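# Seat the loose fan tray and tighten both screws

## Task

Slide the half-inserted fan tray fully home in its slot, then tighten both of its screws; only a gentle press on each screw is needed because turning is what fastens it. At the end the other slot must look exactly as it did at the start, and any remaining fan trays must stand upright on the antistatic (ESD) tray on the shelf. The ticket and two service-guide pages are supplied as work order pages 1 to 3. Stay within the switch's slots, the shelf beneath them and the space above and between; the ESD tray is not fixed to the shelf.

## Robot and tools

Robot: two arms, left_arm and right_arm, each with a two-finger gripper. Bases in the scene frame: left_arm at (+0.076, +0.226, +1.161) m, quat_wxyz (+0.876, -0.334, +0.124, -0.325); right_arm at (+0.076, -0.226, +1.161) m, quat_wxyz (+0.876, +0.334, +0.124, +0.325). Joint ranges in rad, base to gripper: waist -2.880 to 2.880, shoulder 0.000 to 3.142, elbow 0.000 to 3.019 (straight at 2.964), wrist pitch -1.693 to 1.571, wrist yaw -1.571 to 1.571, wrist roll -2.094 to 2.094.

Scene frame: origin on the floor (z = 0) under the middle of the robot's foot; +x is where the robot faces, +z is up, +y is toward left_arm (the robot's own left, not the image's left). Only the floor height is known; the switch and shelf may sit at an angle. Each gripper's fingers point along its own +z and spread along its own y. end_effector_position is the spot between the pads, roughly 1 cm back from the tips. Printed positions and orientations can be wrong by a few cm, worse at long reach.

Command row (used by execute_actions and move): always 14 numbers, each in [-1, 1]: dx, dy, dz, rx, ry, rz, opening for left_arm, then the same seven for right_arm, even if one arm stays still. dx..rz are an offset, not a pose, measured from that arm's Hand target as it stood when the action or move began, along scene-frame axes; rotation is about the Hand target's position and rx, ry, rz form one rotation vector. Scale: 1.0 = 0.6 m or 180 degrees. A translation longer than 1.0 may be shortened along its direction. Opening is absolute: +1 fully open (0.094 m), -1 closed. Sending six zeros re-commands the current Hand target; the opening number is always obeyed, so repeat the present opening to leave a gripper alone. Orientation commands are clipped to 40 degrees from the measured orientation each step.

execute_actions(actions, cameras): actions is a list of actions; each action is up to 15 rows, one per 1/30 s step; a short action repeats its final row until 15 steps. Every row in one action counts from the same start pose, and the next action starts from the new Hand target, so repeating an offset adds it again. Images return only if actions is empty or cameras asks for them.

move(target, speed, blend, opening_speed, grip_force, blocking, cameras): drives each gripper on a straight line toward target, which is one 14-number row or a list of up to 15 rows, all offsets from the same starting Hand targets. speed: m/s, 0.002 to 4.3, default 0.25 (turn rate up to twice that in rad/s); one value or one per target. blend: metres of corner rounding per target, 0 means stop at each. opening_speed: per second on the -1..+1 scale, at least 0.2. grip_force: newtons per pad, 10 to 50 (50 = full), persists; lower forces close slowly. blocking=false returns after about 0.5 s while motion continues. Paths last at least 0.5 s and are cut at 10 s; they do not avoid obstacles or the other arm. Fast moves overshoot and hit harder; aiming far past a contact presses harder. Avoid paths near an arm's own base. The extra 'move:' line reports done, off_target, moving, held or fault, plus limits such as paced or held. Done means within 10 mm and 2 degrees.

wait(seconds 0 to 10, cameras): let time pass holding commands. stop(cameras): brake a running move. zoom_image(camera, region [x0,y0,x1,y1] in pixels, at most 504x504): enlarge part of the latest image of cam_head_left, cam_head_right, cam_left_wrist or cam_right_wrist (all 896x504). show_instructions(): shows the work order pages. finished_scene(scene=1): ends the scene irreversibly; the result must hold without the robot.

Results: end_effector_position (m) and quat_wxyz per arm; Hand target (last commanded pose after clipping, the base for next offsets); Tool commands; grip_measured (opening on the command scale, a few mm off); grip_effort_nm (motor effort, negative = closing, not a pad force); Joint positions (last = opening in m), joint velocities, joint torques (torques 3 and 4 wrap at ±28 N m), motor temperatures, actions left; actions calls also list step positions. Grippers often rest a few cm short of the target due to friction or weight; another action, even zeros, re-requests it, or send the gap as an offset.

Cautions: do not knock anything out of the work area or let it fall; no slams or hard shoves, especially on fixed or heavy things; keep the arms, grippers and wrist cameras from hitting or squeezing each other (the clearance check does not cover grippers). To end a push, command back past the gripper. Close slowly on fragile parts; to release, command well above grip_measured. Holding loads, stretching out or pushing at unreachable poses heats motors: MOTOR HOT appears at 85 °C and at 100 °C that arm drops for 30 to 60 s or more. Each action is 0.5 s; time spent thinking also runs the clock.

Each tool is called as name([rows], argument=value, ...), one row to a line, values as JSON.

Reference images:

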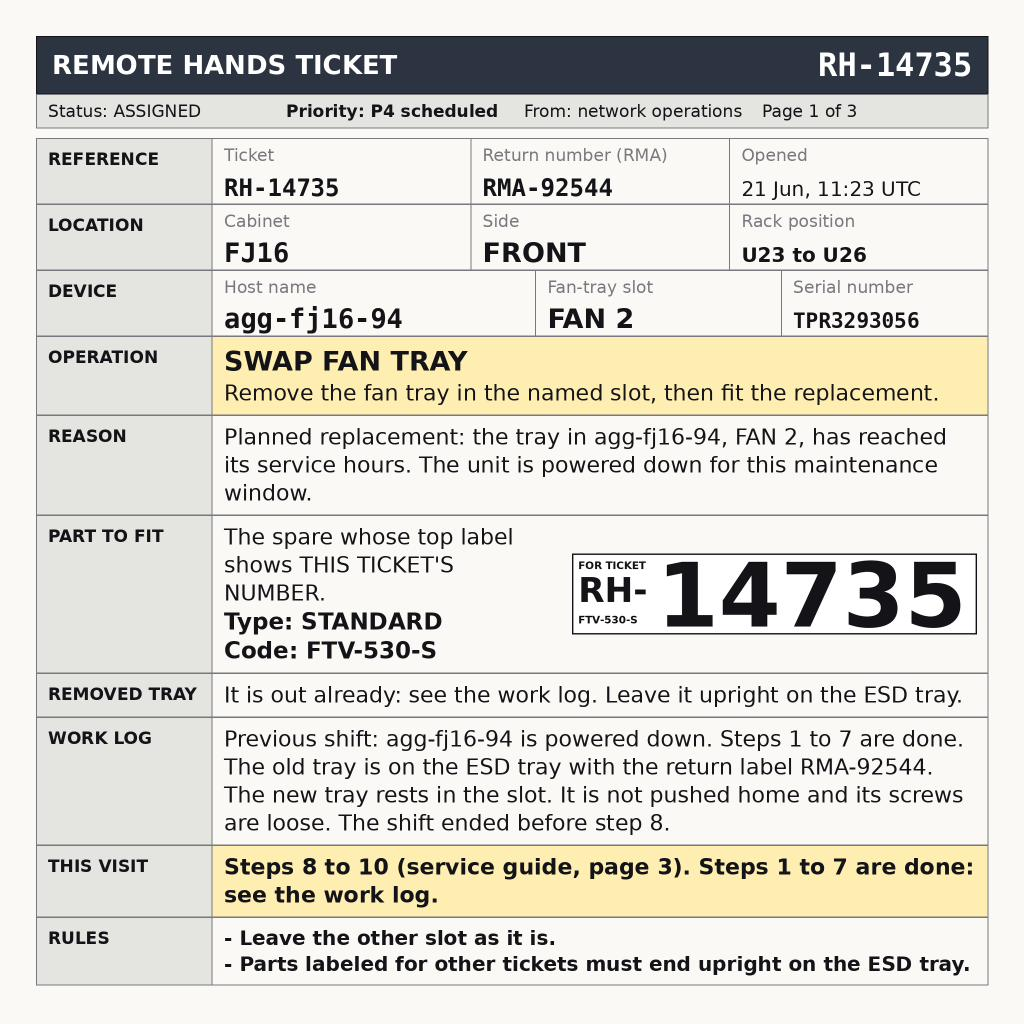

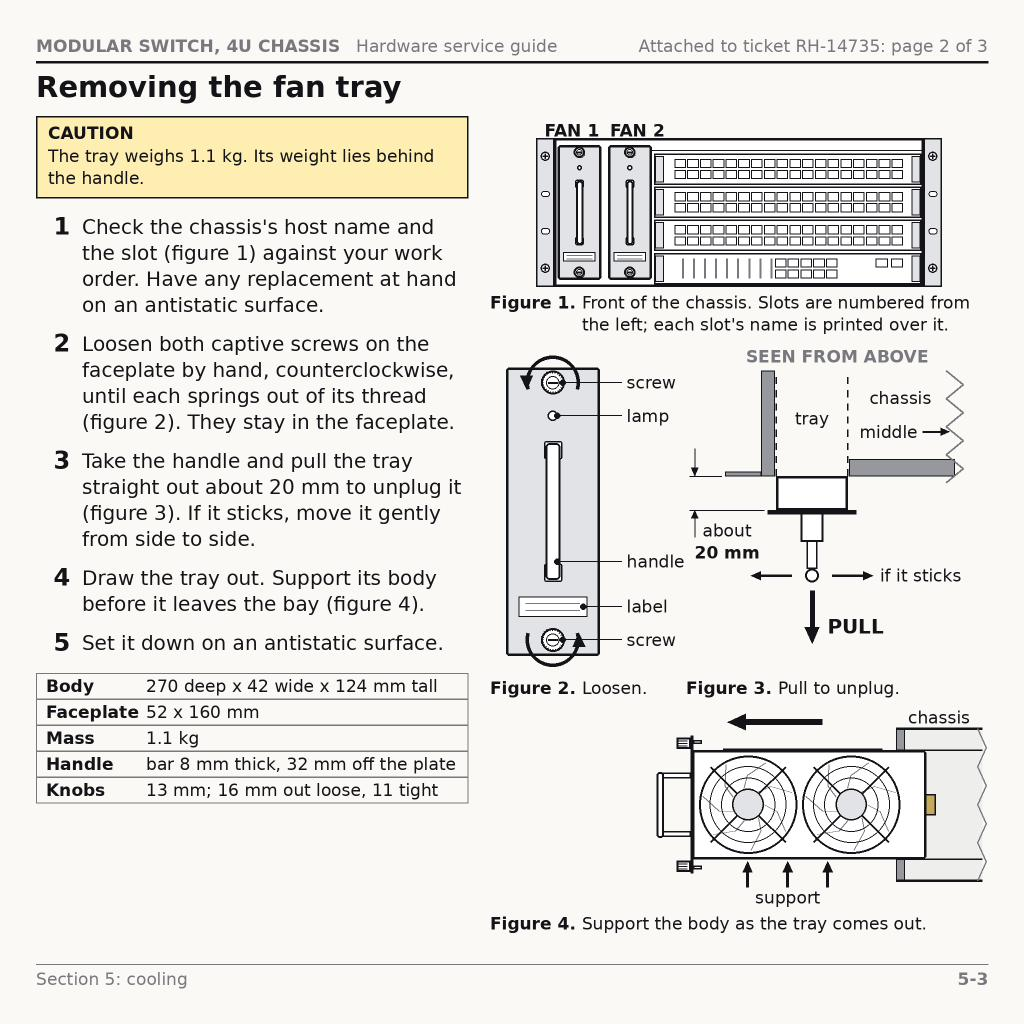

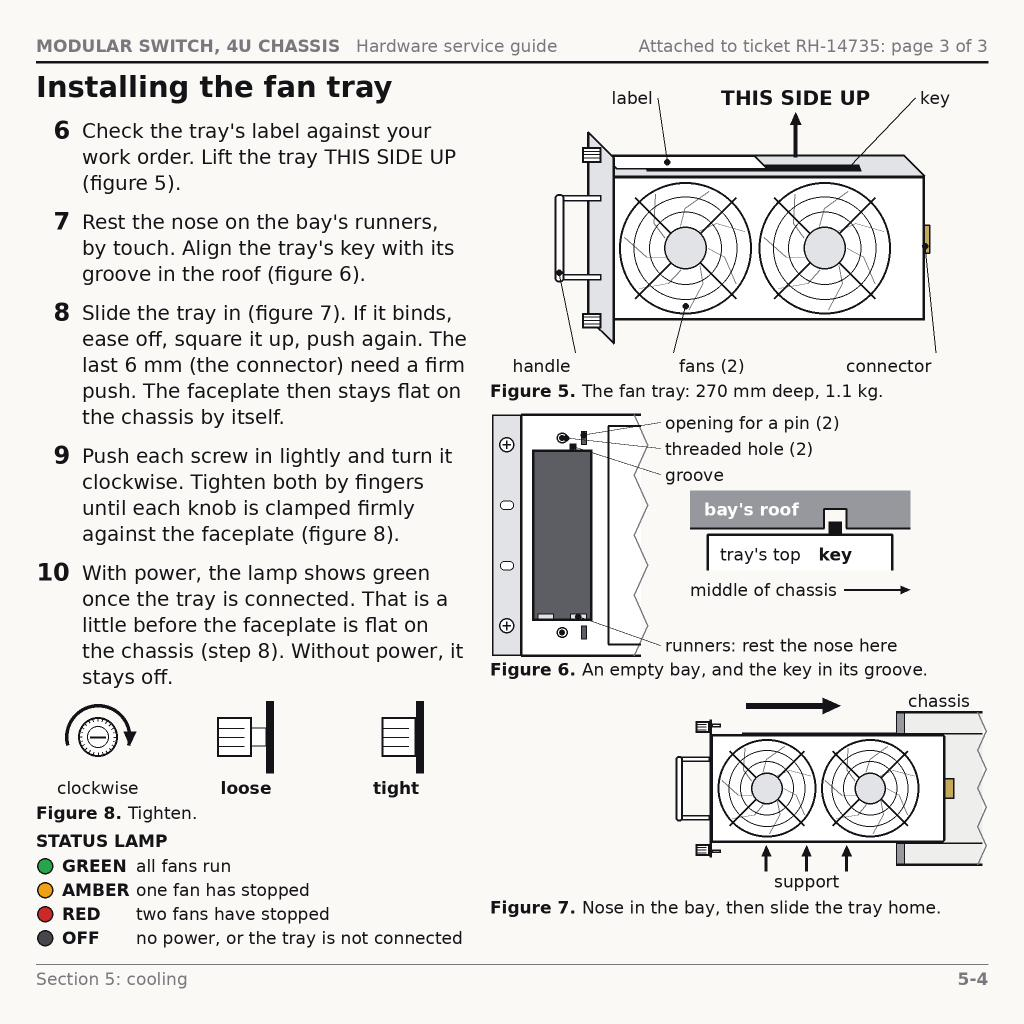

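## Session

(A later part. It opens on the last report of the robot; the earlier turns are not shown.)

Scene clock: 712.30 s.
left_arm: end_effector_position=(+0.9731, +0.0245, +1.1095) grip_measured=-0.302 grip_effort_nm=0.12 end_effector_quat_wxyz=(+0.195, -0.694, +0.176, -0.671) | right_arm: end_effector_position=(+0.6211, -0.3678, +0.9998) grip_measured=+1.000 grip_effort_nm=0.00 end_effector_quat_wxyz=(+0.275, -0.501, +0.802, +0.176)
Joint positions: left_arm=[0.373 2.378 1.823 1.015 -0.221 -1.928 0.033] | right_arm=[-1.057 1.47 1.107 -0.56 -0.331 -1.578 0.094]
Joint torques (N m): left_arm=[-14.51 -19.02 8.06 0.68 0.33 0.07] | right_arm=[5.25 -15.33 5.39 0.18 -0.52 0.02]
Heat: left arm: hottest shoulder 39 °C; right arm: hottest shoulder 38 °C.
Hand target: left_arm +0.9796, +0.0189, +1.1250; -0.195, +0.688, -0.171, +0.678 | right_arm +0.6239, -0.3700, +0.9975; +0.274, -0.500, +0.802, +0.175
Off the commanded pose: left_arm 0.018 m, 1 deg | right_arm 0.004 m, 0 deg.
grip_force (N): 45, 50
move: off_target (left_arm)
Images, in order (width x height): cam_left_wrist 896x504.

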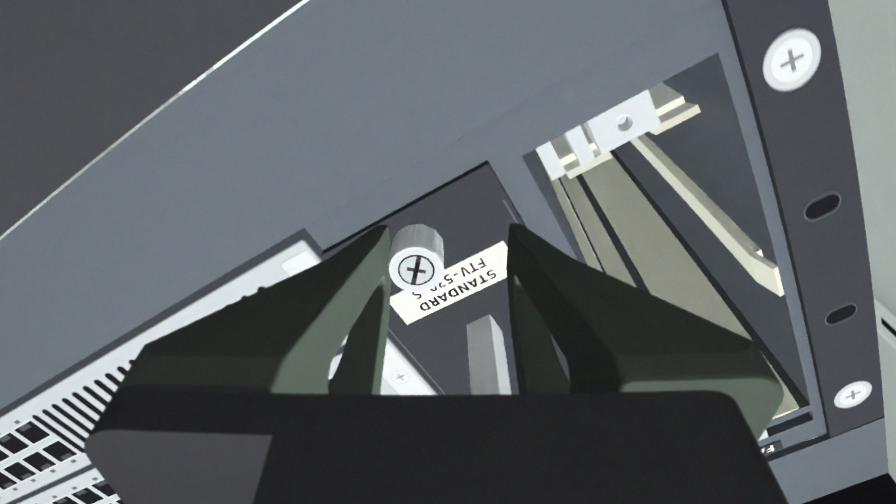

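move([
  [-0.04,-0.018,-0.008,0,0,0,-0.3,0,0,0,0,0,0,1],
  [0.0,-0.014,-0.012,0,0,0,-0.3,0,0,0,0,0,0,1],
], speed=0.1, cameras=["cam_left_wrist"])

Scene clock: 718.03 s.
left_arm: end_effector_position=(+0.9670, +0.0089, +1.1102) grip_measured=-0.302 grip_effort_nm=0.12 end_effector_quat_wxyz=(+0.189, -0.694, +0.178, -0.671) | right_arm: end_effector_position=(+0.6211, -0.3678, +0.9998) grip_measured=+1.000 grip_effort_nm=0.00 end_effector_quat_wxyz=(+0.275, -0.501, +0.802, +0.176)
Joint positions: left_arm=[0.356 2.39 1.821 1.021 -0.229 -1.928 0.033] | right_arm=[-1.057 1.47 1.107 -0.56 -0.331 -1.578 0.094]
Joint torques (N m): left_arm=[-13.16 -17.38 9.87 0.64 0.61 0.09] | right_arm=[5.42 -15.44 5.41 0.12 -0.54 0.01]
Heat: left arm: hottest shoulder 39 °C; right arm: hottest shoulder 38 °C.
Hand target: left_arm +0.9796, +0.0104, +1.1178; -0.195, +0.688, -0.171, +0.678 | right_arm +0.6239, -0.3700, +0.9975; +0.274, -0.500, +0.802, +0.175
Off the commanded pose: left_arm 0.015 m, 1 deg | right_arm 0.004 m, 0 deg.
grip_force (N): 45, 50
move: off_target (left_arm)
Images, in order (width x height): cam_left_wrist 896x504.

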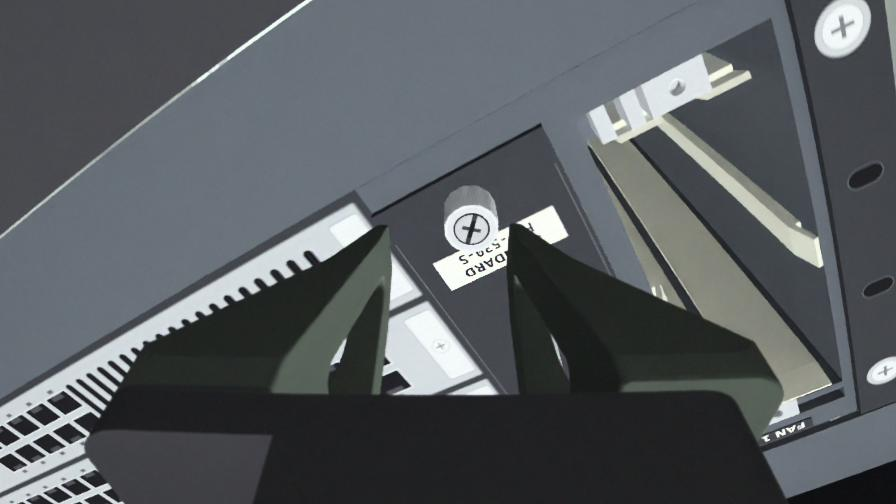

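move(target=[0.003,0.0155,-0.016,0,0,0,-0.3,0,0,0,0,0,0,1], speed=0.1, cameras=["cam_left_wrist"])

Scene clock: 733.53 s.
left_arm: end_effector_position=(+0.9674, +0.0088, +1.1100) grip_measured=-0.302 grip_effort_nm=0.12 end_effector_quat_wxyz=(+0.187, -0.690, +0.182, -0.675) | right_arm: end_effector_position=(+0.6211, -0.3678, +0.9998) grip_measured=+1.000 grip_effort_nm=-0.01 end_effector_quat_wxyz=(+0.275, -0.501, +0.802, +0.176)
Joint positions: left_arm=[0.36 2.391 1.821 1.021 -0.211 -1.928 0.033] | right_arm=[-1.057 1.47 1.107 -0.56 -0.331 -1.578 0.094]
Joint torques (N m): left_arm=[-12.28 -17.03 9.78 0.66 0.59 0] | right_arm=[5.36 -15.33 5.46 0.2 -0.54 0.01]
Heat: left arm: hottest shoulder 40 °C; right arm: hottest shoulder 38 °C.
Hand target: left_arm +0.9814, +0.0197, +1.1082; -0.195, +0.688, -0.171, +0.678 | right_arm +0.6239, -0.3700, +0.9975; +0.274, -0.500, +0.802, +0.175
Off the commanded pose: left_arm 0.018 m, 2 deg | right_arm 0.004 m, 0 deg.
grip_force (N): 45, 50
move: off_target (left_arm)
Images, in order (width x height): cam_left_wrist 896x504.

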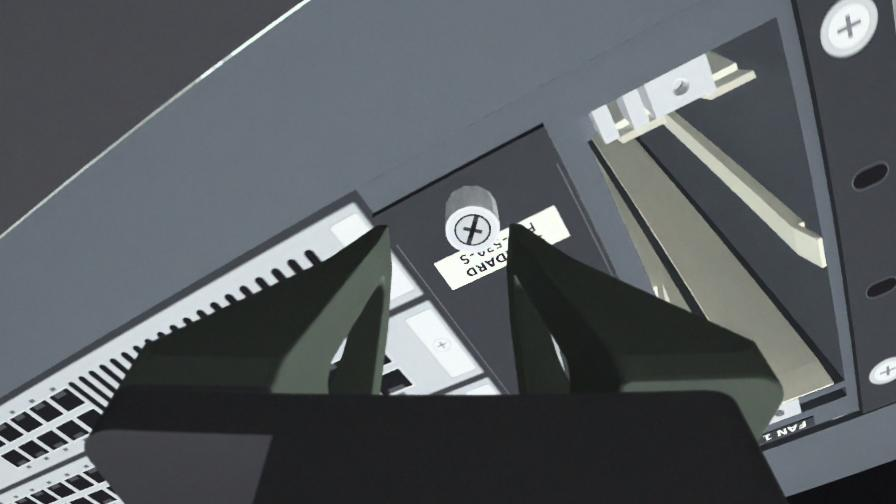

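move(target=[0.003,0.011,-0.013,0,0,0,-0.3,0,0,0,0,0,0,1], speed=0.1, cameras=["cam_left_wrist"])

Scene clock: 739.83 s.
left_arm: end_effector_position=(+0.9734, +0.0197, +1.1086) grip_measured=-0.302 grip_effort_nm=0.12 end_effector_quat_wxyz=(+0.192, -0.687, +0.179, -0.678) | right_arm: end_effector_position=(+0.6211, -0.3678, +0.9998) grip_measured=+1.000 grip_effort_nm=-0.01 end_effector_quat_wxyz=(+0.275, -0.501, +0.802, +0.176)
Joint positions: left_arm=[0.374 2.391 1.834 1.021 -0.199 -1.928 0.033] | right_arm=[-1.057 1.47 1.107 -0.56 -0.331 -1.578 0.094]
Joint torques (N m): left_arm=[-12.04 -17.32 9.29 0.51 0.5 -0.06] | right_arm=[5.01 -15.56 5.45 0.18 -0.55 0.01]
Heat: left arm: hottest shoulder 40 °C; right arm: hottest shoulder 38 °C.
Hand target: left_arm +0.9833, +0.0264, +1.1006; -0.195, +0.688, -0.171, +0.678 | right_arm +0.6239, -0.3700, +0.9975; +0.274, -0.500, +0.802, +0.175
Off the commanded pose: left_arm 0.014 m, 1 deg | right_arm 0.004 m, 0 deg.
grip_force (N): 45, 50
move: off_target (left_arm)
Images, in order (width x height): cam_left_wrist 896x504.

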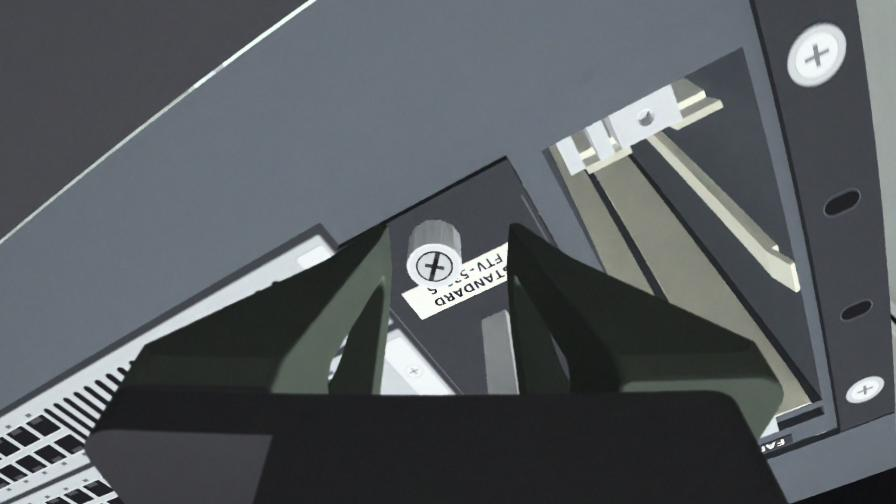

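move(target=[0.0,-0.007,-0.006,0,0,0,-0.55,0,0,0,0,0,0,1], speed=0.1)

move(target=[0.0,0,0,0,0,0,-0.95,0,0,0,0,0,0,1], speed=0.1, cameras=["cam_left_wrist"])

Scene clock: 743.80 s.
left_arm: end_effector_position=(+0.9730, +0.0153, +1.1031) grip_measured=-0.548 grip_effort_nm=-0.11 end_effector_quat_wxyz=(+0.191, -0.687, +0.180, -0.677) | right_arm: end_effector_position=(+0.6211, -0.3678, +0.9998) grip_measured=+1.000 grip_effort_nm=-0.01 end_effector_quat_wxyz=(+0.275, -0.501, +0.802, +0.176)
Joint positions: left_arm=[0.374 2.405 1.846 1.021 -0.198 -1.928 0.021] | right_arm=[-1.057 1.47 1.107 -0.56 -0.331 -1.578 0.094]
Joint torques (N m): left_arm=[-12.51 -17.03 9.36 0.64 0.48 -0.01] | right_arm=[5.13 -15.44 5.44 0.2 -0.54 0.03]
Heat: left arm: hottest shoulder 40 °C; right arm: hottest shoulder 38 °C.
Hand target: left_arm +0.9833, +0.0222, +1.0970; -0.195, +0.688, -0.171, +0.678 | right_arm +0.6239, -0.3700, +0.9975; +0.274, -0.500, +0.802, +0.175
Off the commanded pose: left_arm 0.014 m, 1 deg | right_arm 0.004 m, 0 deg.
grip_force (N): 45, 50
move: off_target (left_arm)

Scene clock: 744.30 s.
left_arm: end_effector_position=(+0.9744, +0.0169, +1.1042) grip_measured=-0.700 grip_effort_nm=-0.86 end_effector_quat_wxyz=(+0.192, -0.687, +0.179, -0.678) | right_arm: end_effector_position=(+0.6211, -0.3678, +0.9998) grip_measured=+1.000 grip_effort_nm=-0.01 end_effector_quat_wxyz=(+0.275, -0.501, +0.802, +0.176)
Joint positions: left_arm=[0.375 2.405 1.85 1.021 -0.199 -1.928 0.014] | right_arm=[-1.057 1.47 1.107 -0.56 -0.331 -1.578 0.094]
Joint torques (N m): left_arm=[-11.93 -17.03 9.26 0.59 0.51 -0.08] | right_arm=[5.13 -15.44 5.48 0.25 -0.54 0.02]
Heat: left arm: hottest shoulder 40 °C; right arm: hottest shoulder 38 °C.
Hand target: left_arm +0.9833, +0.0223, +1.0969; -0.195, +0.688, -0.171, +0.678 | right_arm +0.6239, -0.3700, +0.9975; +0.274, -0.500, +0.802, +0.175
Off the commanded pose: left_arm 0.013 m, 1 deg | right_arm 0.004 m, 0 deg.
grip_force (N): 45, 50
move: off_target (left_arm)
Images, in order (width x height): cam_left_wrist 896x504.

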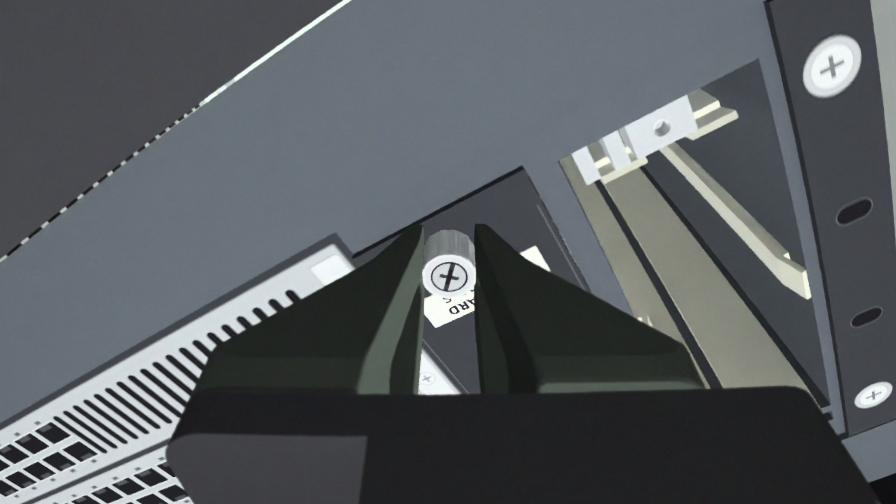

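move(target=[0.025,0,0,0,0,0,-0.95,0,0,0,0,0,0,1], speed=0.05)

move(target=[0.025,0,0,0,0,0,-0.95,0,0,0,0,0,0,1], speed=0.05, cameras=["cam_left_wrist"])

Scene clock: 748.43 s.
left_arm: end_effector_position=(+0.9775, +0.0165, +1.1036) grip_measured=-0.701 grip_effort_nm=-0.92 end_effector_quat_wxyz=(+0.194, -0.687, +0.177, -0.677) | right_arm: end_effector_position=(+0.6211, -0.3678, +0.9998) grip_measured=+1.000 grip_effort_nm=0.00 end_effector_quat_wxyz=(+0.275, -0.501, +0.802, +0.176)
Joint positions: left_arm=[0.375 2.413 1.867 1.015 -0.202 -1.928 0.014] | right_arm=[-1.057 1.47 1.107 -0.56 -0.331 -1.578 0.094]
Joint torques (N m): left_arm=[-12.4 -16.5 12.37 -0.5 0.74 -0.06] | right_arm=[5.13 -15.27 5.5 0.16 -0.55 0.01]
Heat: left arm: hottest shoulder 40 °C; right arm: hottest shoulder 38 °C.
Hand target: left_arm +0.9982, +0.0220, +1.0970; -0.195, +0.688, -0.171, +0.678 | right_arm +0.6239, -0.3700, +0.9975; +0.274, -0.500, +0.802, +0.175
Off the commanded pose: left_arm 0.023 m, 1 deg | right_arm 0.004 m, 0 deg.
grip_force (N): 45, 50
move: off_target (left_arm)

Scene clock: 749.13 s.
left_arm: end_effector_position=(+0.9784, +0.0170, +1.1036) grip_measured=-0.701 grip_effort_nm=-0.93 end_effector_quat_wxyz=(+0.195, -0.688, +0.175, -0.677) | right_arm: end_effector_position=(+0.6211, -0.3678, +0.9998) grip_measured=+1.000 grip_effort_nm=-0.01 end_effector_quat_wxyz=(+0.275, -0.501, +0.802, +0.176)
Joint positions: left_arm=[0.375 2.416 1.872 1.015 -0.206 -1.928 0.014] | right_arm=[-1.057 1.47 1.107 -0.56 -0.331 -1.578 0.094]
Joint torques (N m): left_arm=[-11.69 -15.62 15.36 -1.47 1.03 -0.07] | right_arm=[5.19 -15.56 5.5 0.17 -0.55 0.02]
Heat: left arm: hottest shoulder 40 °C; right arm: hottest shoulder 38 °C.
Hand target: left_arm +1.0132, +0.0220, +1.0970; -0.195, +0.688, -0.171, +0.678 | right_arm +0.6239, -0.3700, +0.9975; +0.274, -0.500, +0.802, +0.175
Off the commanded pose: left_arm 0.036 m, 0 deg | right_arm 0.004 m, 0 deg.
grip_force (N): 45, 50
move: off_target (left_arm)
Images, in order (width x height): cam_left_wrist 896x504.

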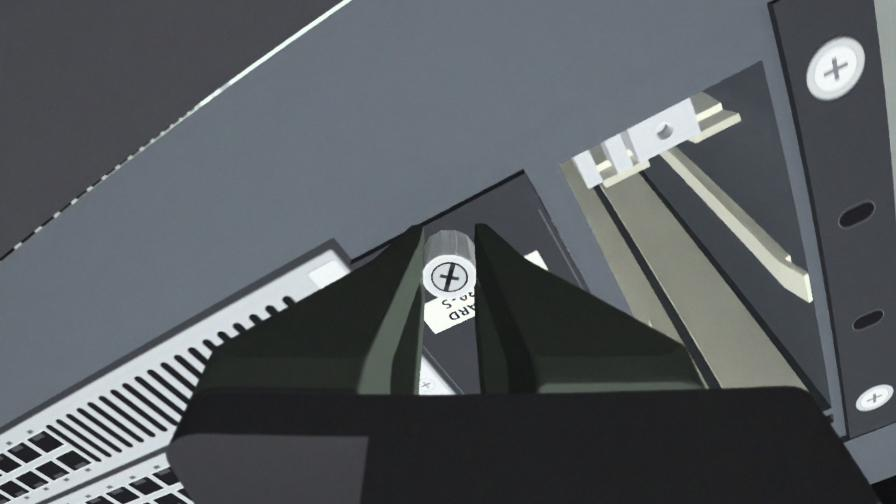

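move(target=[0,0,0,0.6,0,0,-0.95,0,0,0,0,0,0,1], speed=0.5)

move(target=[0,0,0,0.62,0,0,-0.95,0,0,0,0,0,0,1], speed=0.5, cameras=["cam_left_wrist"])

Scene clock: 755.03 s.
left_arm: end_effector_position=(+0.9789, +0.0169, +1.1054) grip_measured=-0.701 grip_effort_nm=-0.92 end_effector_quat_wxyz=(+0.669, -0.255, +0.645, -0.267) | right_arm: end_effector_position=(+0.6211, -0.3678, +0.9998) grip_measured=+1.000 grip_effort_nm=-0.01 end_effector_quat_wxyz=(+0.275, -0.501, +0.802, +0.176)
Joint positions: left_arm=[0.386 2.419 1.872 1.03 -0.142 -0.077 0.014] | right_arm=[-1.057 1.47 1.107 -0.56 -0.331 -1.578 0.094]
Joint torques (N m): left_arm=[-11.28 -16.09 15.12 -1.76 1.37 0.25] | right_arm=[5.3 -15.44 5.52 0.13 -0.55 0.01]
Heat: left arm: hottest shoulder 40 °C; right arm: hottest shoulder 38 °C.
Hand target: left_arm +1.0132, +0.0220, +1.0971; +0.671, -0.246, +0.649, -0.260 | right_arm +0.6239, -0.3700, +0.9975; +0.274, -0.500, +0.802, +0.175
Off the commanded pose: left_arm 0.036 m, 1 deg | right_arm 0.004 m, 0 deg.
grip_force (N): 45, 50
move: off_target (left_arm)

Scene clock: 757.97 s.
left_arm: end_effector_position=(+0.9795, +0.0173, +1.1038) grip_measured=-0.701 grip_effort_nm=-0.92 end_effector_quat_wxyz=(+0.596, +0.390, +0.578, +0.398) | right_arm: end_effector_position=(+0.6211, -0.3678, +0.9998) grip_measured=+1.000 grip_effort_nm=0.00 end_effector_quat_wxyz=(+0.275, -0.501, +0.802, +0.176)
Joint positions: left_arm=[0.387 2.417 1.872 1.021 -0.145 1.86 0.014] | right_arm=[-1.057 1.47 1.107 -0.56 -0.331 -1.578 0.094]
Joint torques (N m): left_arm=[-12.1 -18.49 12.96 -3.52 0.71 0.05] | right_arm=[5.3 -15.15 5.48 0.2 -0.53 0.01]
Heat: left arm: hottest shoulder 40 °C; right arm: hottest shoulder 38 °C.
Hand target: left_arm +1.0132, +0.0220, +1.0968; +0.581, +0.417, +0.580, +0.391 | right_arm +0.6239, -0.3700, +0.9975; +0.274, -0.500, +0.802, +0.175
Off the commanded pose: left_arm 0.035 m, 4 deg | right_arm 0.004 m, 0 deg.
grip_force (N): 45, 50
move: off_target (left_arm)
Images, in order (width x height): cam_left_wrist 896x504.

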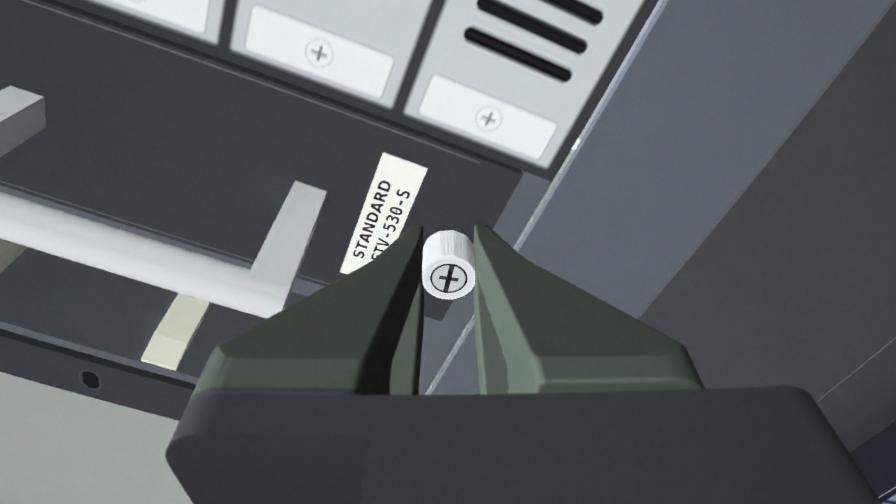

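move(target=[-0.035,0,0,0,0,0,-0.5,0,0,0,0,0,0,1], speed=0.2, cameras=["cam_left_wrist"])

zoom_image(camera="cam_left_wrist", region=[370, 190, 530, 310])

Scene clock: 761.90 s.
left_arm: end_effector_position=(+0.9796, +0.0149, +1.1009) grip_measured=-0.501 grip_effort_nm=0.05 end_effector_quat_wxyz=(+0.593, +0.398, +0.579, +0.394) | right_arm: end_effector_position=(+0.6211, -0.3678, +0.9998) grip_measured=+1.000 grip_effort_nm=0.00 end_effector_quat_wxyz=(+0.275, -0.501, +0.802, +0.176)
Joint positions: left_arm=[0.387 2.415 1.87 1.002 -0.145 1.863 0.023] | right_arm=[-1.057 1.47 1.107 -0.56 -0.331 -1.578 0.094]
Joint torques (N m): left_arm=[-12.28 -19.84 7.84 -1.42 0.51 0.1] | right_arm=[5.13 -15.33 5.48 0.18 -0.54 0.01]
Heat: left arm: hottest shoulder 40 °C; right arm: hottest shoulder 38 °C.
Hand target: left_arm +0.9923, +0.0221, +1.0970; +0.581, +0.417, +0.580, +0.391 | right_arm +0.6239, -0.3700, +0.9975; +0.274, -0.500, +0.802, +0.175
Off the commanded pose: left_arm 0.015 m, 3 deg | right_arm 0.004 m, 0 deg.
grip_force (N): 45, 50
move: off_target (left_arm)
Images, in order (width x height): cam_left_wrist 896x504.

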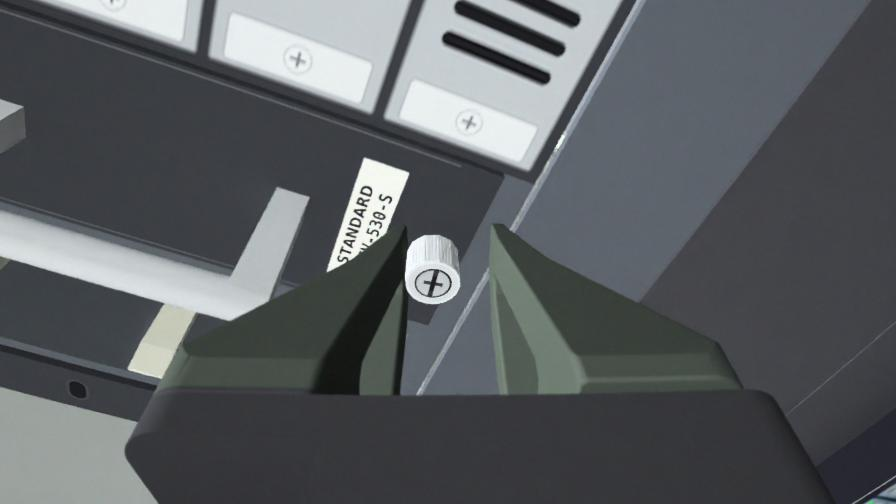

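Scaled by 3.150 from the camera's 896x504 image, which has a finer 1280x720 frame.

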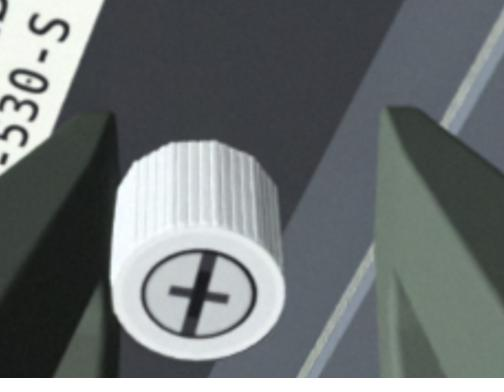

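move([
  [-0.11,0,0.03,0,0,0,-0.4,0,0,0,0,0,0,1],
  [-0.11,0,0.03,-0.5,0,0,-0.4,0,0,0,0,0,0,1],
], speed=[0.2,0.5])

move(target=[0,0,0,-0.72,0,0,-0.4,0,0,0,0,0,0,1], speed=0.5)

Scene clock: 769.60 s.
left_arm: end_effector_position=(+0.9263, +0.0254, +1.1098) grip_measured=-0.402 grip_effort_nm=0.14 end_effector_quat_wxyz=(+0.700, -0.108, +0.694, -0.128) | right_arm: end_effector_position=(+0.6211, -0.3678, +0.9998) grip_measured=+1.000 grip_effort_nm=0.00 end_effector_quat_wxyz=(+0.275, -0.501, +0.802, +0.176)
Joint positions: left_arm=[0.38 2.308 1.622 1.137 -0.143 0.342 0.028] | right_arm=[-1.057 1.47 1.107 -0.56 -0.331 -1.578 0.094]
Joint torques (N m): left_arm=[-12.92 -17.32 5.71 1.5 0.37 -0.1] | right_arm=[5.25 -15.44 5.48 0.16 -0.54 0]
Heat: left arm: hottest shoulder 39 °C; right arm: hottest shoulder 38 °C.
Hand target: left_arm +0.9262, +0.0221, +1.1150; +0.705, -0.116, +0.686, -0.134 | right_arm +0.6239, -0.3700, +0.9975; +0.274, -0.500, +0.802, +0.175
Off the commanded pose: left_arm 0.006 m, 2 deg | right_arm 0.004 m, 0 deg.
grip_force (N): 45, 50
move: done

Scene clock: 772.83 s.
left_arm: end_effector_position=(+0.9250, +0.0340, +1.1104) grip_measured=-0.402 grip_effort_nm=0.14 end_effector_quat_wxyz=(+0.204, -0.689, +0.177, -0.672) | right_arm: end_effector_position=(+0.6211, -0.3678, +0.9998) grip_measured=+1.000 grip_effort_nm=-0.01 end_effector_quat_wxyz=(+0.275, -0.501, +0.802, +0.176)
Joint positions: left_arm=[0.37 2.309 1.622 1.162 -0.223 -1.91 0.028] | right_arm=[-1.057 1.47 1.107 -0.56 -0.331 -1.578 0.094]
Joint torques (N m): left_arm=[-13.22 -16.32 6.64 0.83 0.36 -0.07] | right_arm=[4.95 -15.44 5.46 0.23 -0.54 0.01]
Heat: left arm: hottest shoulder 39 °C; right arm: hottest shoulder 38 °C.
Hand target: left_arm +0.9262, +0.0221, +1.1149; -0.195, +0.688, -0.171, +0.678 | right_arm +0.6239, -0.3700, +0.9975; +0.274, -0.500, +0.802, +0.175
Off the commanded pose: left_arm 0.013 m, 1 deg | right_arm 0.004 m, 0 deg.
grip_force (N): 45, 50
move: off_target (left_arm)

move([
  [0.05,-0.005,-0.02,0,0,0,-0.4,0,0,0,0,0,0,1],
  [0.0933,0.003,-0.025,0,0,0,-0.4,0,0,0,0,0,0,1],
], speed=[0.2,0.1], blend=0.01, cameras=["cam_left_wrist"])

Scene clock: 776.83 s.
left_arm: end_effector_position=(+0.9726, +0.0170, +1.1094) grip_measured=-0.402 grip_effort_nm=0.14 end_effector_quat_wxyz=(+0.193, -0.686, +0.179, -0.679) | right_arm: end_effector_position=(+0.6211, -0.3678, +0.9998) grip_measured=+1.000 grip_effort_nm=0.00 end_effector_quat_wxyz=(+0.275, -0.501, +0.802, +0.176)
Joint positions: left_arm=[0.37 2.394 1.836 1.026 -0.2 -1.924 0.028] | right_arm=[-1.057 1.47 1.107 -0.56 -0.331 -1.578 0.094]
Joint torques (N m): left_arm=[-11.87 -17.55 9.24 0.65 0.51 -0.1] | right_arm=[5.07 -15.56 5.52 0.14 -0.55 0]
Heat: left arm: hottest shoulder 39 °C; right arm: hottest shoulder 38 °C.
Hand target: left_arm +0.9822, +0.0239, +1.1000; -0.195, +0.688, -0.171, +0.678 | right_arm +0.6239, -0.3700, +0.9975; +0.274, -0.500, +0.802, +0.175
Off the commanded pose: left_arm 0.015 m, 1 deg | right_arm 0.004 m, 0 deg.
grip_force (N): 45, 50
move: off_target (left_arm)
Images, in order (width x height): cam_left_wrist 896x504.

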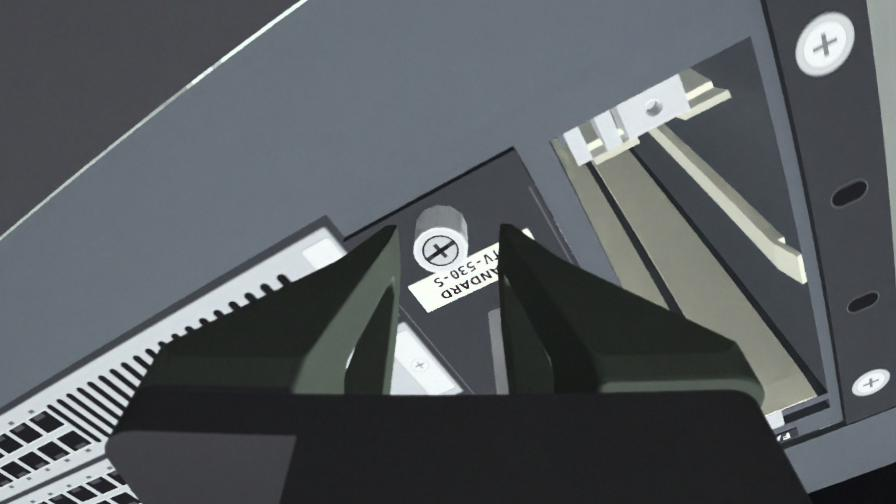

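zoom_image(camera="cam_left_wrist", region=[370, 190, 530, 310])

move(target=[0.0,-0.004,-0.01,0,0,0,-0.95,0,0,0,0,0,0,1], speed=0.1)

move(target=[0.05,0.002,0.003,0,0,0,-0.95,0,0,0,0,0,0,1], speed=0.1, cameras=["cam_left_wrist"])

Scaled by 3.150 from the camera's 896x504 image, which has a finer 1280x720 frame.

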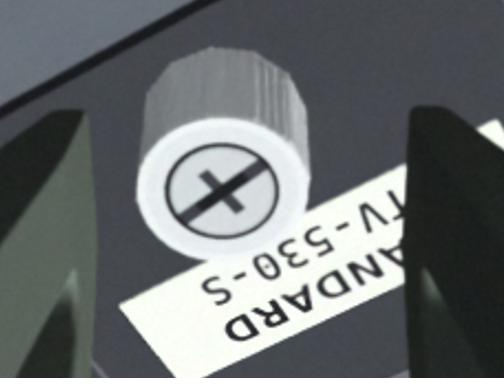

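Scene clock: 781.80 s.
left_arm: end_effector_position=(+0.9734, +0.0155, +1.1068) grip_measured=-0.703 grip_effort_nm=-0.85 end_effector_quat_wxyz=(+0.193, -0.685, +0.179, -0.679) | right_arm: end_effector_position=(+0.6211, -0.3678, +0.9998) grip_measured=+1.000 grip_effort_nm=0.00 end_effector_quat_wxyz=(+0.275, -0.501, +0.802, +0.176)
Joint positions: left_arm=[0.372 2.404 1.846 1.027 -0.198 -1.925 0.014] | right_arm=[-1.057 1.47 1.107 -0.56 -0.331 -1.578 0.094]
Joint torques (N m): left_arm=[-11.93 -16.62 9.33 0.61 0.48 -0.13] | right_arm=[5.36 -15.5 5.49 0.21 -0.55 0.01]
Heat: left arm: hottest shoulder 39 °C; right arm: hottest shoulder 38 °C.
Hand target: left_arm +0.9821, +0.0215, +1.0938; -0.195, +0.688, -0.171, +0.678 | right_arm +0.6239, -0.3700, +0.9975; +0.274, -0.500, +0.802, +0.175
Off the commanded pose: left_arm 0.017 m, 1 deg | right_arm 0.004 m, 0 deg.
grip_force (N): 45, 50
move: off_target (left_arm)

Scene clock: 782.50 s.
left_arm: end_effector_position=(+0.9753, +0.0158, +1.1060) grip_measured=-0.705 grip_effort_nm=-0.93 end_effector_quat_wxyz=(+0.195, -0.686, +0.176, -0.678) | right_arm: end_effector_position=(+0.6211, -0.3678, +0.9998) grip_measured=+1.000 grip_effort_nm=-0.01 end_effector_quat_wxyz=(+0.275, -0.501, +0.802, +0.176)
Joint positions: left_arm=[0.372 2.41 1.858 1.026 -0.205 -1.925 0.014] | right_arm=[-1.057 1.47 1.107 -0.56 -0.331 -1.578 0.094]
Joint torques (N m): left_arm=[-11.4 -15.09 15.66 -1.61 1.09 -0.11] | right_arm=[5.19 -15.33 5.46 0.16 -0.54 0.02]
Heat: left arm: hottest shoulder 39 °C; right arm: hottest shoulder 38 °C.
Hand target: left_arm +1.0122, +0.0227, +1.0957; -0.195, +0.688, -0.171, +0.678 | right_arm +0.6239, -0.3700, +0.9975; +0.274, -0.500, +0.802, +0.175
Off the commanded pose: left_arm 0.039 m, 1 deg | right_arm 0.004 m, 0 deg.
grip_force (N): 45, 50
move: off_target (left_arm)
Images, in order (width x height): cam_left_wrist 896x504.

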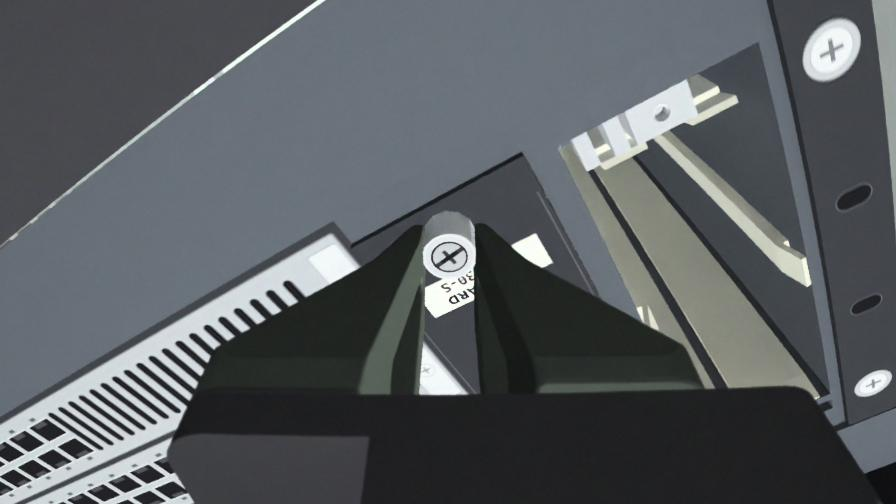

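move(target=[0,0,0,0.6,0,0,-0.95,0,0,0,0,0,0,1], speed=0.5, cameras=["cam_left_wrist"])

move(target=[0,0,0,0.62,0,0,-0.95,0,0,0,0,0,0,1], speed=0.5, cameras=["cam_left_wrist"])

Scene clock: 790.93 s.
left_arm: end_effector_position=(+0.9756, +0.0147, +1.1026) grip_measured=-0.705 grip_effort_nm=-0.93 end_effector_quat_wxyz=(+0.665, -0.253, +0.649, -0.269) | right_arm: end_effector_position=(+0.6211, -0.3678, +0.9998) grip_measured=+1.000 grip_effort_nm=-0.01 end_effector_quat_wxyz=(+0.275, -0.501, +0.802, +0.176)
Joint positions: left_arm=[0.386 2.416 1.858 1.03 -0.139 -0.078 0.014] | right_arm=[-1.057 1.47 1.107 -0.56 -0.331 -1.578 0.094]
Joint torques (N m): left_arm=[-11.75 -15.91 15.43 -1.65 1.21 0.23] | right_arm=[5.13 -15.44 5.5 0.18 -0.54 0.01]
Heat: left arm: hottest shoulder 39 °C; right arm: hottest shoulder 38 °C.
Hand target: left_arm +1.0122, +0.0226, +1.0956; +0.671, -0.246, +0.649, -0.260 | right_arm +0.6239, -0.3700, +0.9975; +0.274, -0.500, +0.802, +0.175
Off the commanded pose: left_arm 0.038 m, 1 deg | right_arm 0.004 m, 0 deg.
grip_force (N): 45, 50
move: off_target (left_arm)
Images, in order (width x height): cam_left_wrist 896x504.

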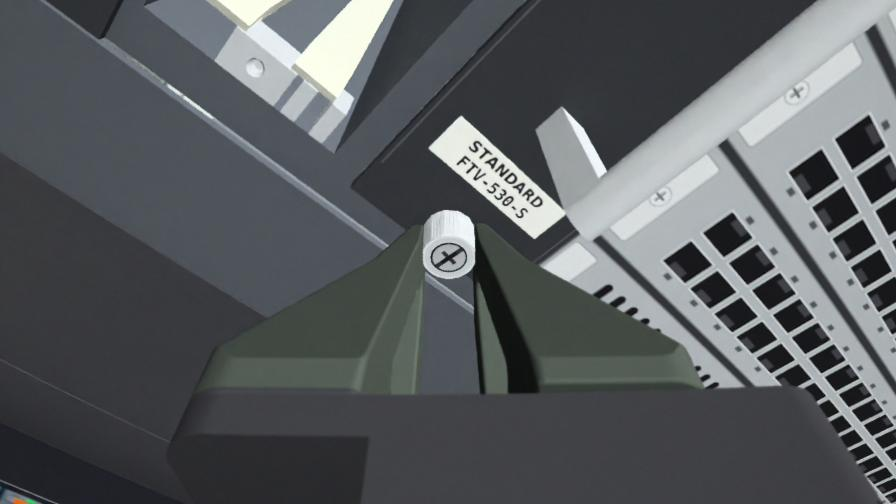

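Scene clock: 793.87 s.
left_arm: end_effector_position=(+0.9771, +0.0207, +1.1029) grip_measured=-0.705 grip_effort_nm=-0.93 end_effector_quat_wxyz=(+0.597, +0.386, +0.581, +0.398) | right_arm: end_effector_position=(+0.6211, -0.3678, +0.9998) grip_measured=+1.000 grip_effort_nm=-0.01 end_effector_quat_wxyz=(+0.275, -0.501, +0.802, +0.176)
Joint positions: left_arm=[0.389 2.412 1.858 1.033 -0.148 1.852 0.014] | right_arm=[-1.057 1.47 1.107 -0.56 -0.331 -1.578 0.094]
Joint torques (N m): left_arm=[-12.34 -18.2 13.29 -3.59 0.86 0.19] | right_arm=[5.07 -15.38 5.46 0.17 -0.55 0]
Heat: left arm: hottest shoulder 39 °C; right arm: hottest shoulder 38 °C.
Hand target: left_arm +1.0123, +0.0229, +1.0958; +0.581, +0.416, +0.580, +0.391 | right_arm +0.6239, -0.3700, +0.9975; +0.274, -0.500, +0.802, +0.175
Off the commanded pose: left_arm 0.036 m, 4 deg | right_arm 0.004 m, 0 deg.
grip_force (N): 45, 50
move: off_target (left_arm)
Images, in order (width x height): cam_left_wrist 896x504.

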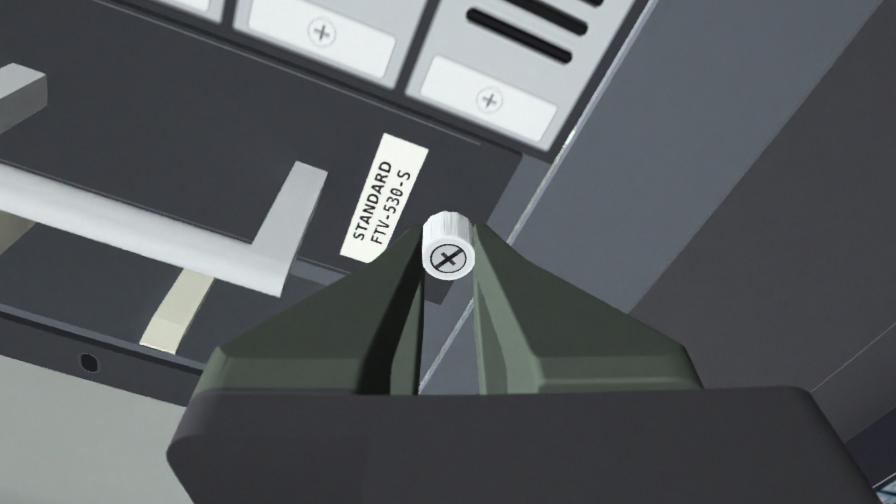

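move([
  [-0.036,0,0,0,0,0,-0.5,0,0,0,0,0,0,1],
  [-0.145,0,0.032,0,0,0,-0.5,0,0,0,0,0,0,1],
  [-0.145,0,0.032,-0.61,0,0,-0.5,0,0,0,0,0,0,1],
  [-0.145,0,0.032,-1.22,0,0,-0.4,0,0,0,0,0,0,1],
  [-0.095,-0.005,0.012,-1.22,0,0,-0.4,0,0,0,0,0,0,1],
  [-0.051,0.002,0.004,-1.22,0,0,-0.4,0,0,0,0,0,0,1],
], speed=[0.2,0.2,0.6,0.6,0.2,0.1], blend=[0,0.02,0.02,0.02,0.01,0], cameras=["cam_left_wrist"])

every number of target 4 of 6 must lie in its column's range; nothing of the call was run
Scene clock: 800.67 s.
left_arm: end_effector_position=(+0.9771, +0.0207, +1.1029) grip_measured=-0.705 grip_effort_nm=-0.93 end_effector_quat_wxyz=(+0.596, +0.386, +0.581, +0.398) | right_arm: end_effector_position=(+0.6211, -0.3678, +0.9998) grip_measured=+1.000 grip_effort_nm=0.00 end_effector_quat_wxyz=(+0.275, -0.501, +0.802, +0.176)
Joint positions: left_arm=[0.389 2.412 1.858 1.033 -0.148 1.853 0.014] | right_arm=[-1.057 1.47 1.107 -0.56 -0.331 -1.578 0.094]
Joint torques (N m): left_arm=[-12.04 -17.73 13.16 -3.69 0.87 0.2] | right_arm=[5.13 -15.33 5.44 0.2 -0.55 0]
Heat: left arm: hottest shoulder 39 °C; right arm: hottest shoulder 38 °C.
Hand target: left_arm +1.0123, +0.0229, +1.0958; +0.581, +0.416, +0.580, +0.391 | right_arm +0.6239, -0.3700, +0.9975; +0.274, -0.500, +0.802, +0.175
Tool commands: left_gripper/opening=-0.95 right_gripper/opening=+1.0
Off the commanded pose: left_arm 0.036 m, 4 deg | right_arm 0.004 m, 0 deg.
grip_force (N): 45, 50

Rotation past half a turn is written as its equivalent (+0.78).

move([
  [-0.036,0,0,0,0,0,-0.5,0,0,0,0,0,0,1],
  [-0.145,0,0.032,0,0,0,-0.5,0,0,0,0,0,0,1],
  [-0.145,0,0.032,-0.61,0,0,-0.5,0,0,0,0,0,0,1],
  [-0.145,0,0.032,0.78,0,0,-0.4,0,0,0,0,0,0,1],
  [-0.095,-0.005,0.012,0.78,0,0,-0.4,0,0,0,0,0,0,1],
  [-0.051,0.002,0.004,0.78,0,0,-0.4,0,0,0,0,0,0,1],
], speed=[0.2,0.2,0.6,0.6,0.2,0.1], blend=[0,0.02,0.02,0.02,0.01,0], cameras=["cam_left_wrist"])

Scene clock: 812.27 s.
left_arm: end_effector_position=(+0.9718, +0.0166, +1.1081) grip_measured=-0.402 grip_effort_nm=0.14 end_effector_quat_wxyz=(+0.192, -0.685, +0.180, -0.679) | right_arm: end_effector_position=(+0.6211, -0.3678, +0.9998) grip_measured=+1.000 grip_effort_nm=0.00 end_effector_quat_wxyz=(+0.275, -0.501, +0.802, +0.176)
Joint positions: left_arm=[0.371 2.396 1.834 1.028 -0.199 -1.925 0.028] | right_arm=[-1.057 1.47 1.107 -0.56 -0.331 -1.578 0.094]
Joint torques (N m): left_arm=[-11.16 -16.62 9.21 0.61 0.54 -0.1] | right_arm=[5.13 -15.33 5.46 0.18 -0.55 0.01]
Motor temperatures (°C): left_arm=[37 39 38 28 31 28 29] | right_arm=[30 38 35 27 29 28 28]
Heat: left arm: hottest shoulder 39 °C; right arm: hottest shoulder 38 °C.
Hand target: left_arm +0.9817, +0.0241, +1.0981; -0.195, +0.688, -0.171, +0.678 | right_arm +0.6239, -0.3700, +0.9975; +0.274, -0.500, +0.802, +0.175
Off the commanded pose: left_arm 0.016 m, 1 deg | right_arm 0.004 m, 0 deg.
grip_force (N): 45, 50
move: off_target (left_arm); blend cut to 0 m at target 4; target 4's new opening was sent with left_arm's hand 0.013 m and 1 deg from that target
Images, in order (width x height): cam_left_wrist 896x504.

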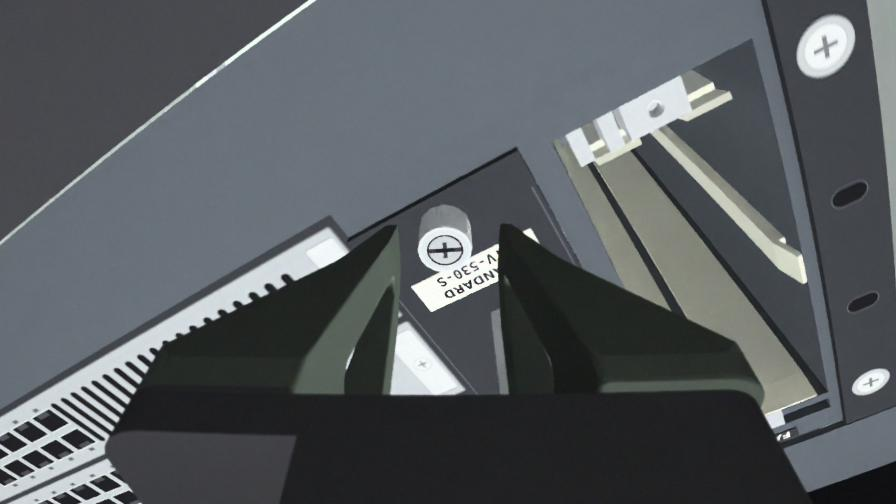

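move([
  [0,-0.003,-0.008,0,0,0,-0.95,0,0,0,0,0,0,1],
  [0.05,-0.001,-0.006,0,0,0,-0.95,0,0,0,0,0,0,1],
  [0.05,-0.001,-0.006,0.61,0,0,-0.95,0,0,0,0,0,0,1],
  [0.05,-0.001,-0.006,-0.78,0,0,-0.95,0,0,0,0,0,0,1],
], speed=[0.1,0.1,0.5,0.5], blend=[0,0,0.01,0], cameras=["cam_left_wrist"])

Scene clock: 822.63 s.
left_arm: end_effector_position=(+0.9763, +0.0198, +1.1028) grip_measured=-0.706 grip_effort_nm=-0.92 end_effector_quat_wxyz=(+0.597, +0.387, +0.580, +0.397) | right_arm: end_effector_position=(+0.6211, -0.3678, +0.9998) grip_measured=+1.000 grip_effort_nm=-0.01 end_effector_quat_wxyz=(+0.275, -0.501, +0.802, +0.176)
Joint positions: left_arm=[0.389 2.411 1.855 1.033 -0.145 1.853 0.014] | right_arm=[-1.057 1.47 1.107 -0.56 -0.331 -1.578 0.094]
Joint torques (N m): left_arm=[-11.99 -17.9 13.18 -3.56 0.84 0.13] | right_arm=[5.25 -15.27 5.39 0.21 -0.55 0.02]
Heat: left arm: hottest shoulder 39 °C; right arm: hottest shoulder 38 °C.
Hand target: left_arm +1.0116, +0.0232, +1.0945; +0.581, +0.417, +0.580, +0.391 | right_arm +0.6239, -0.3700, +0.9975; +0.274, -0.500, +0.802, +0.175
Off the commanded pose: left_arm 0.037 m, 4 deg | right_arm 0.004 m, 0 deg.
grip_force (N): 45, 50
move: off_target (left_arm)
Images, in order (width x height): cam_left_wrist 896x504.

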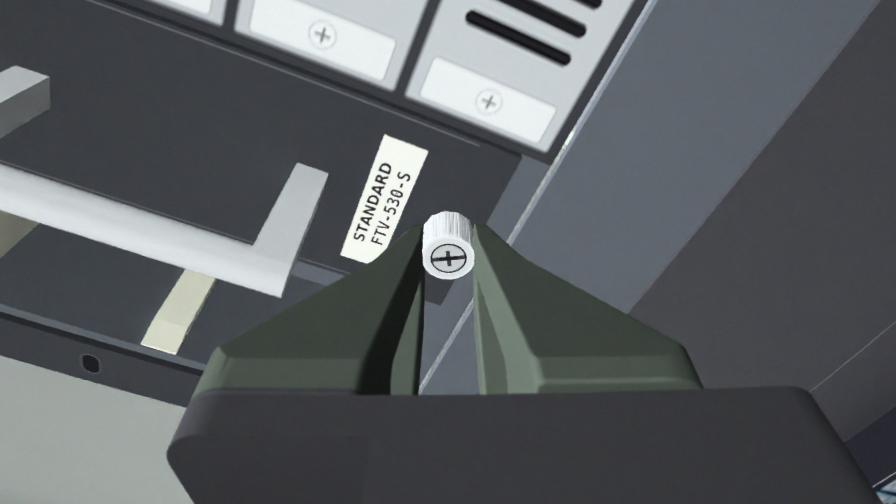

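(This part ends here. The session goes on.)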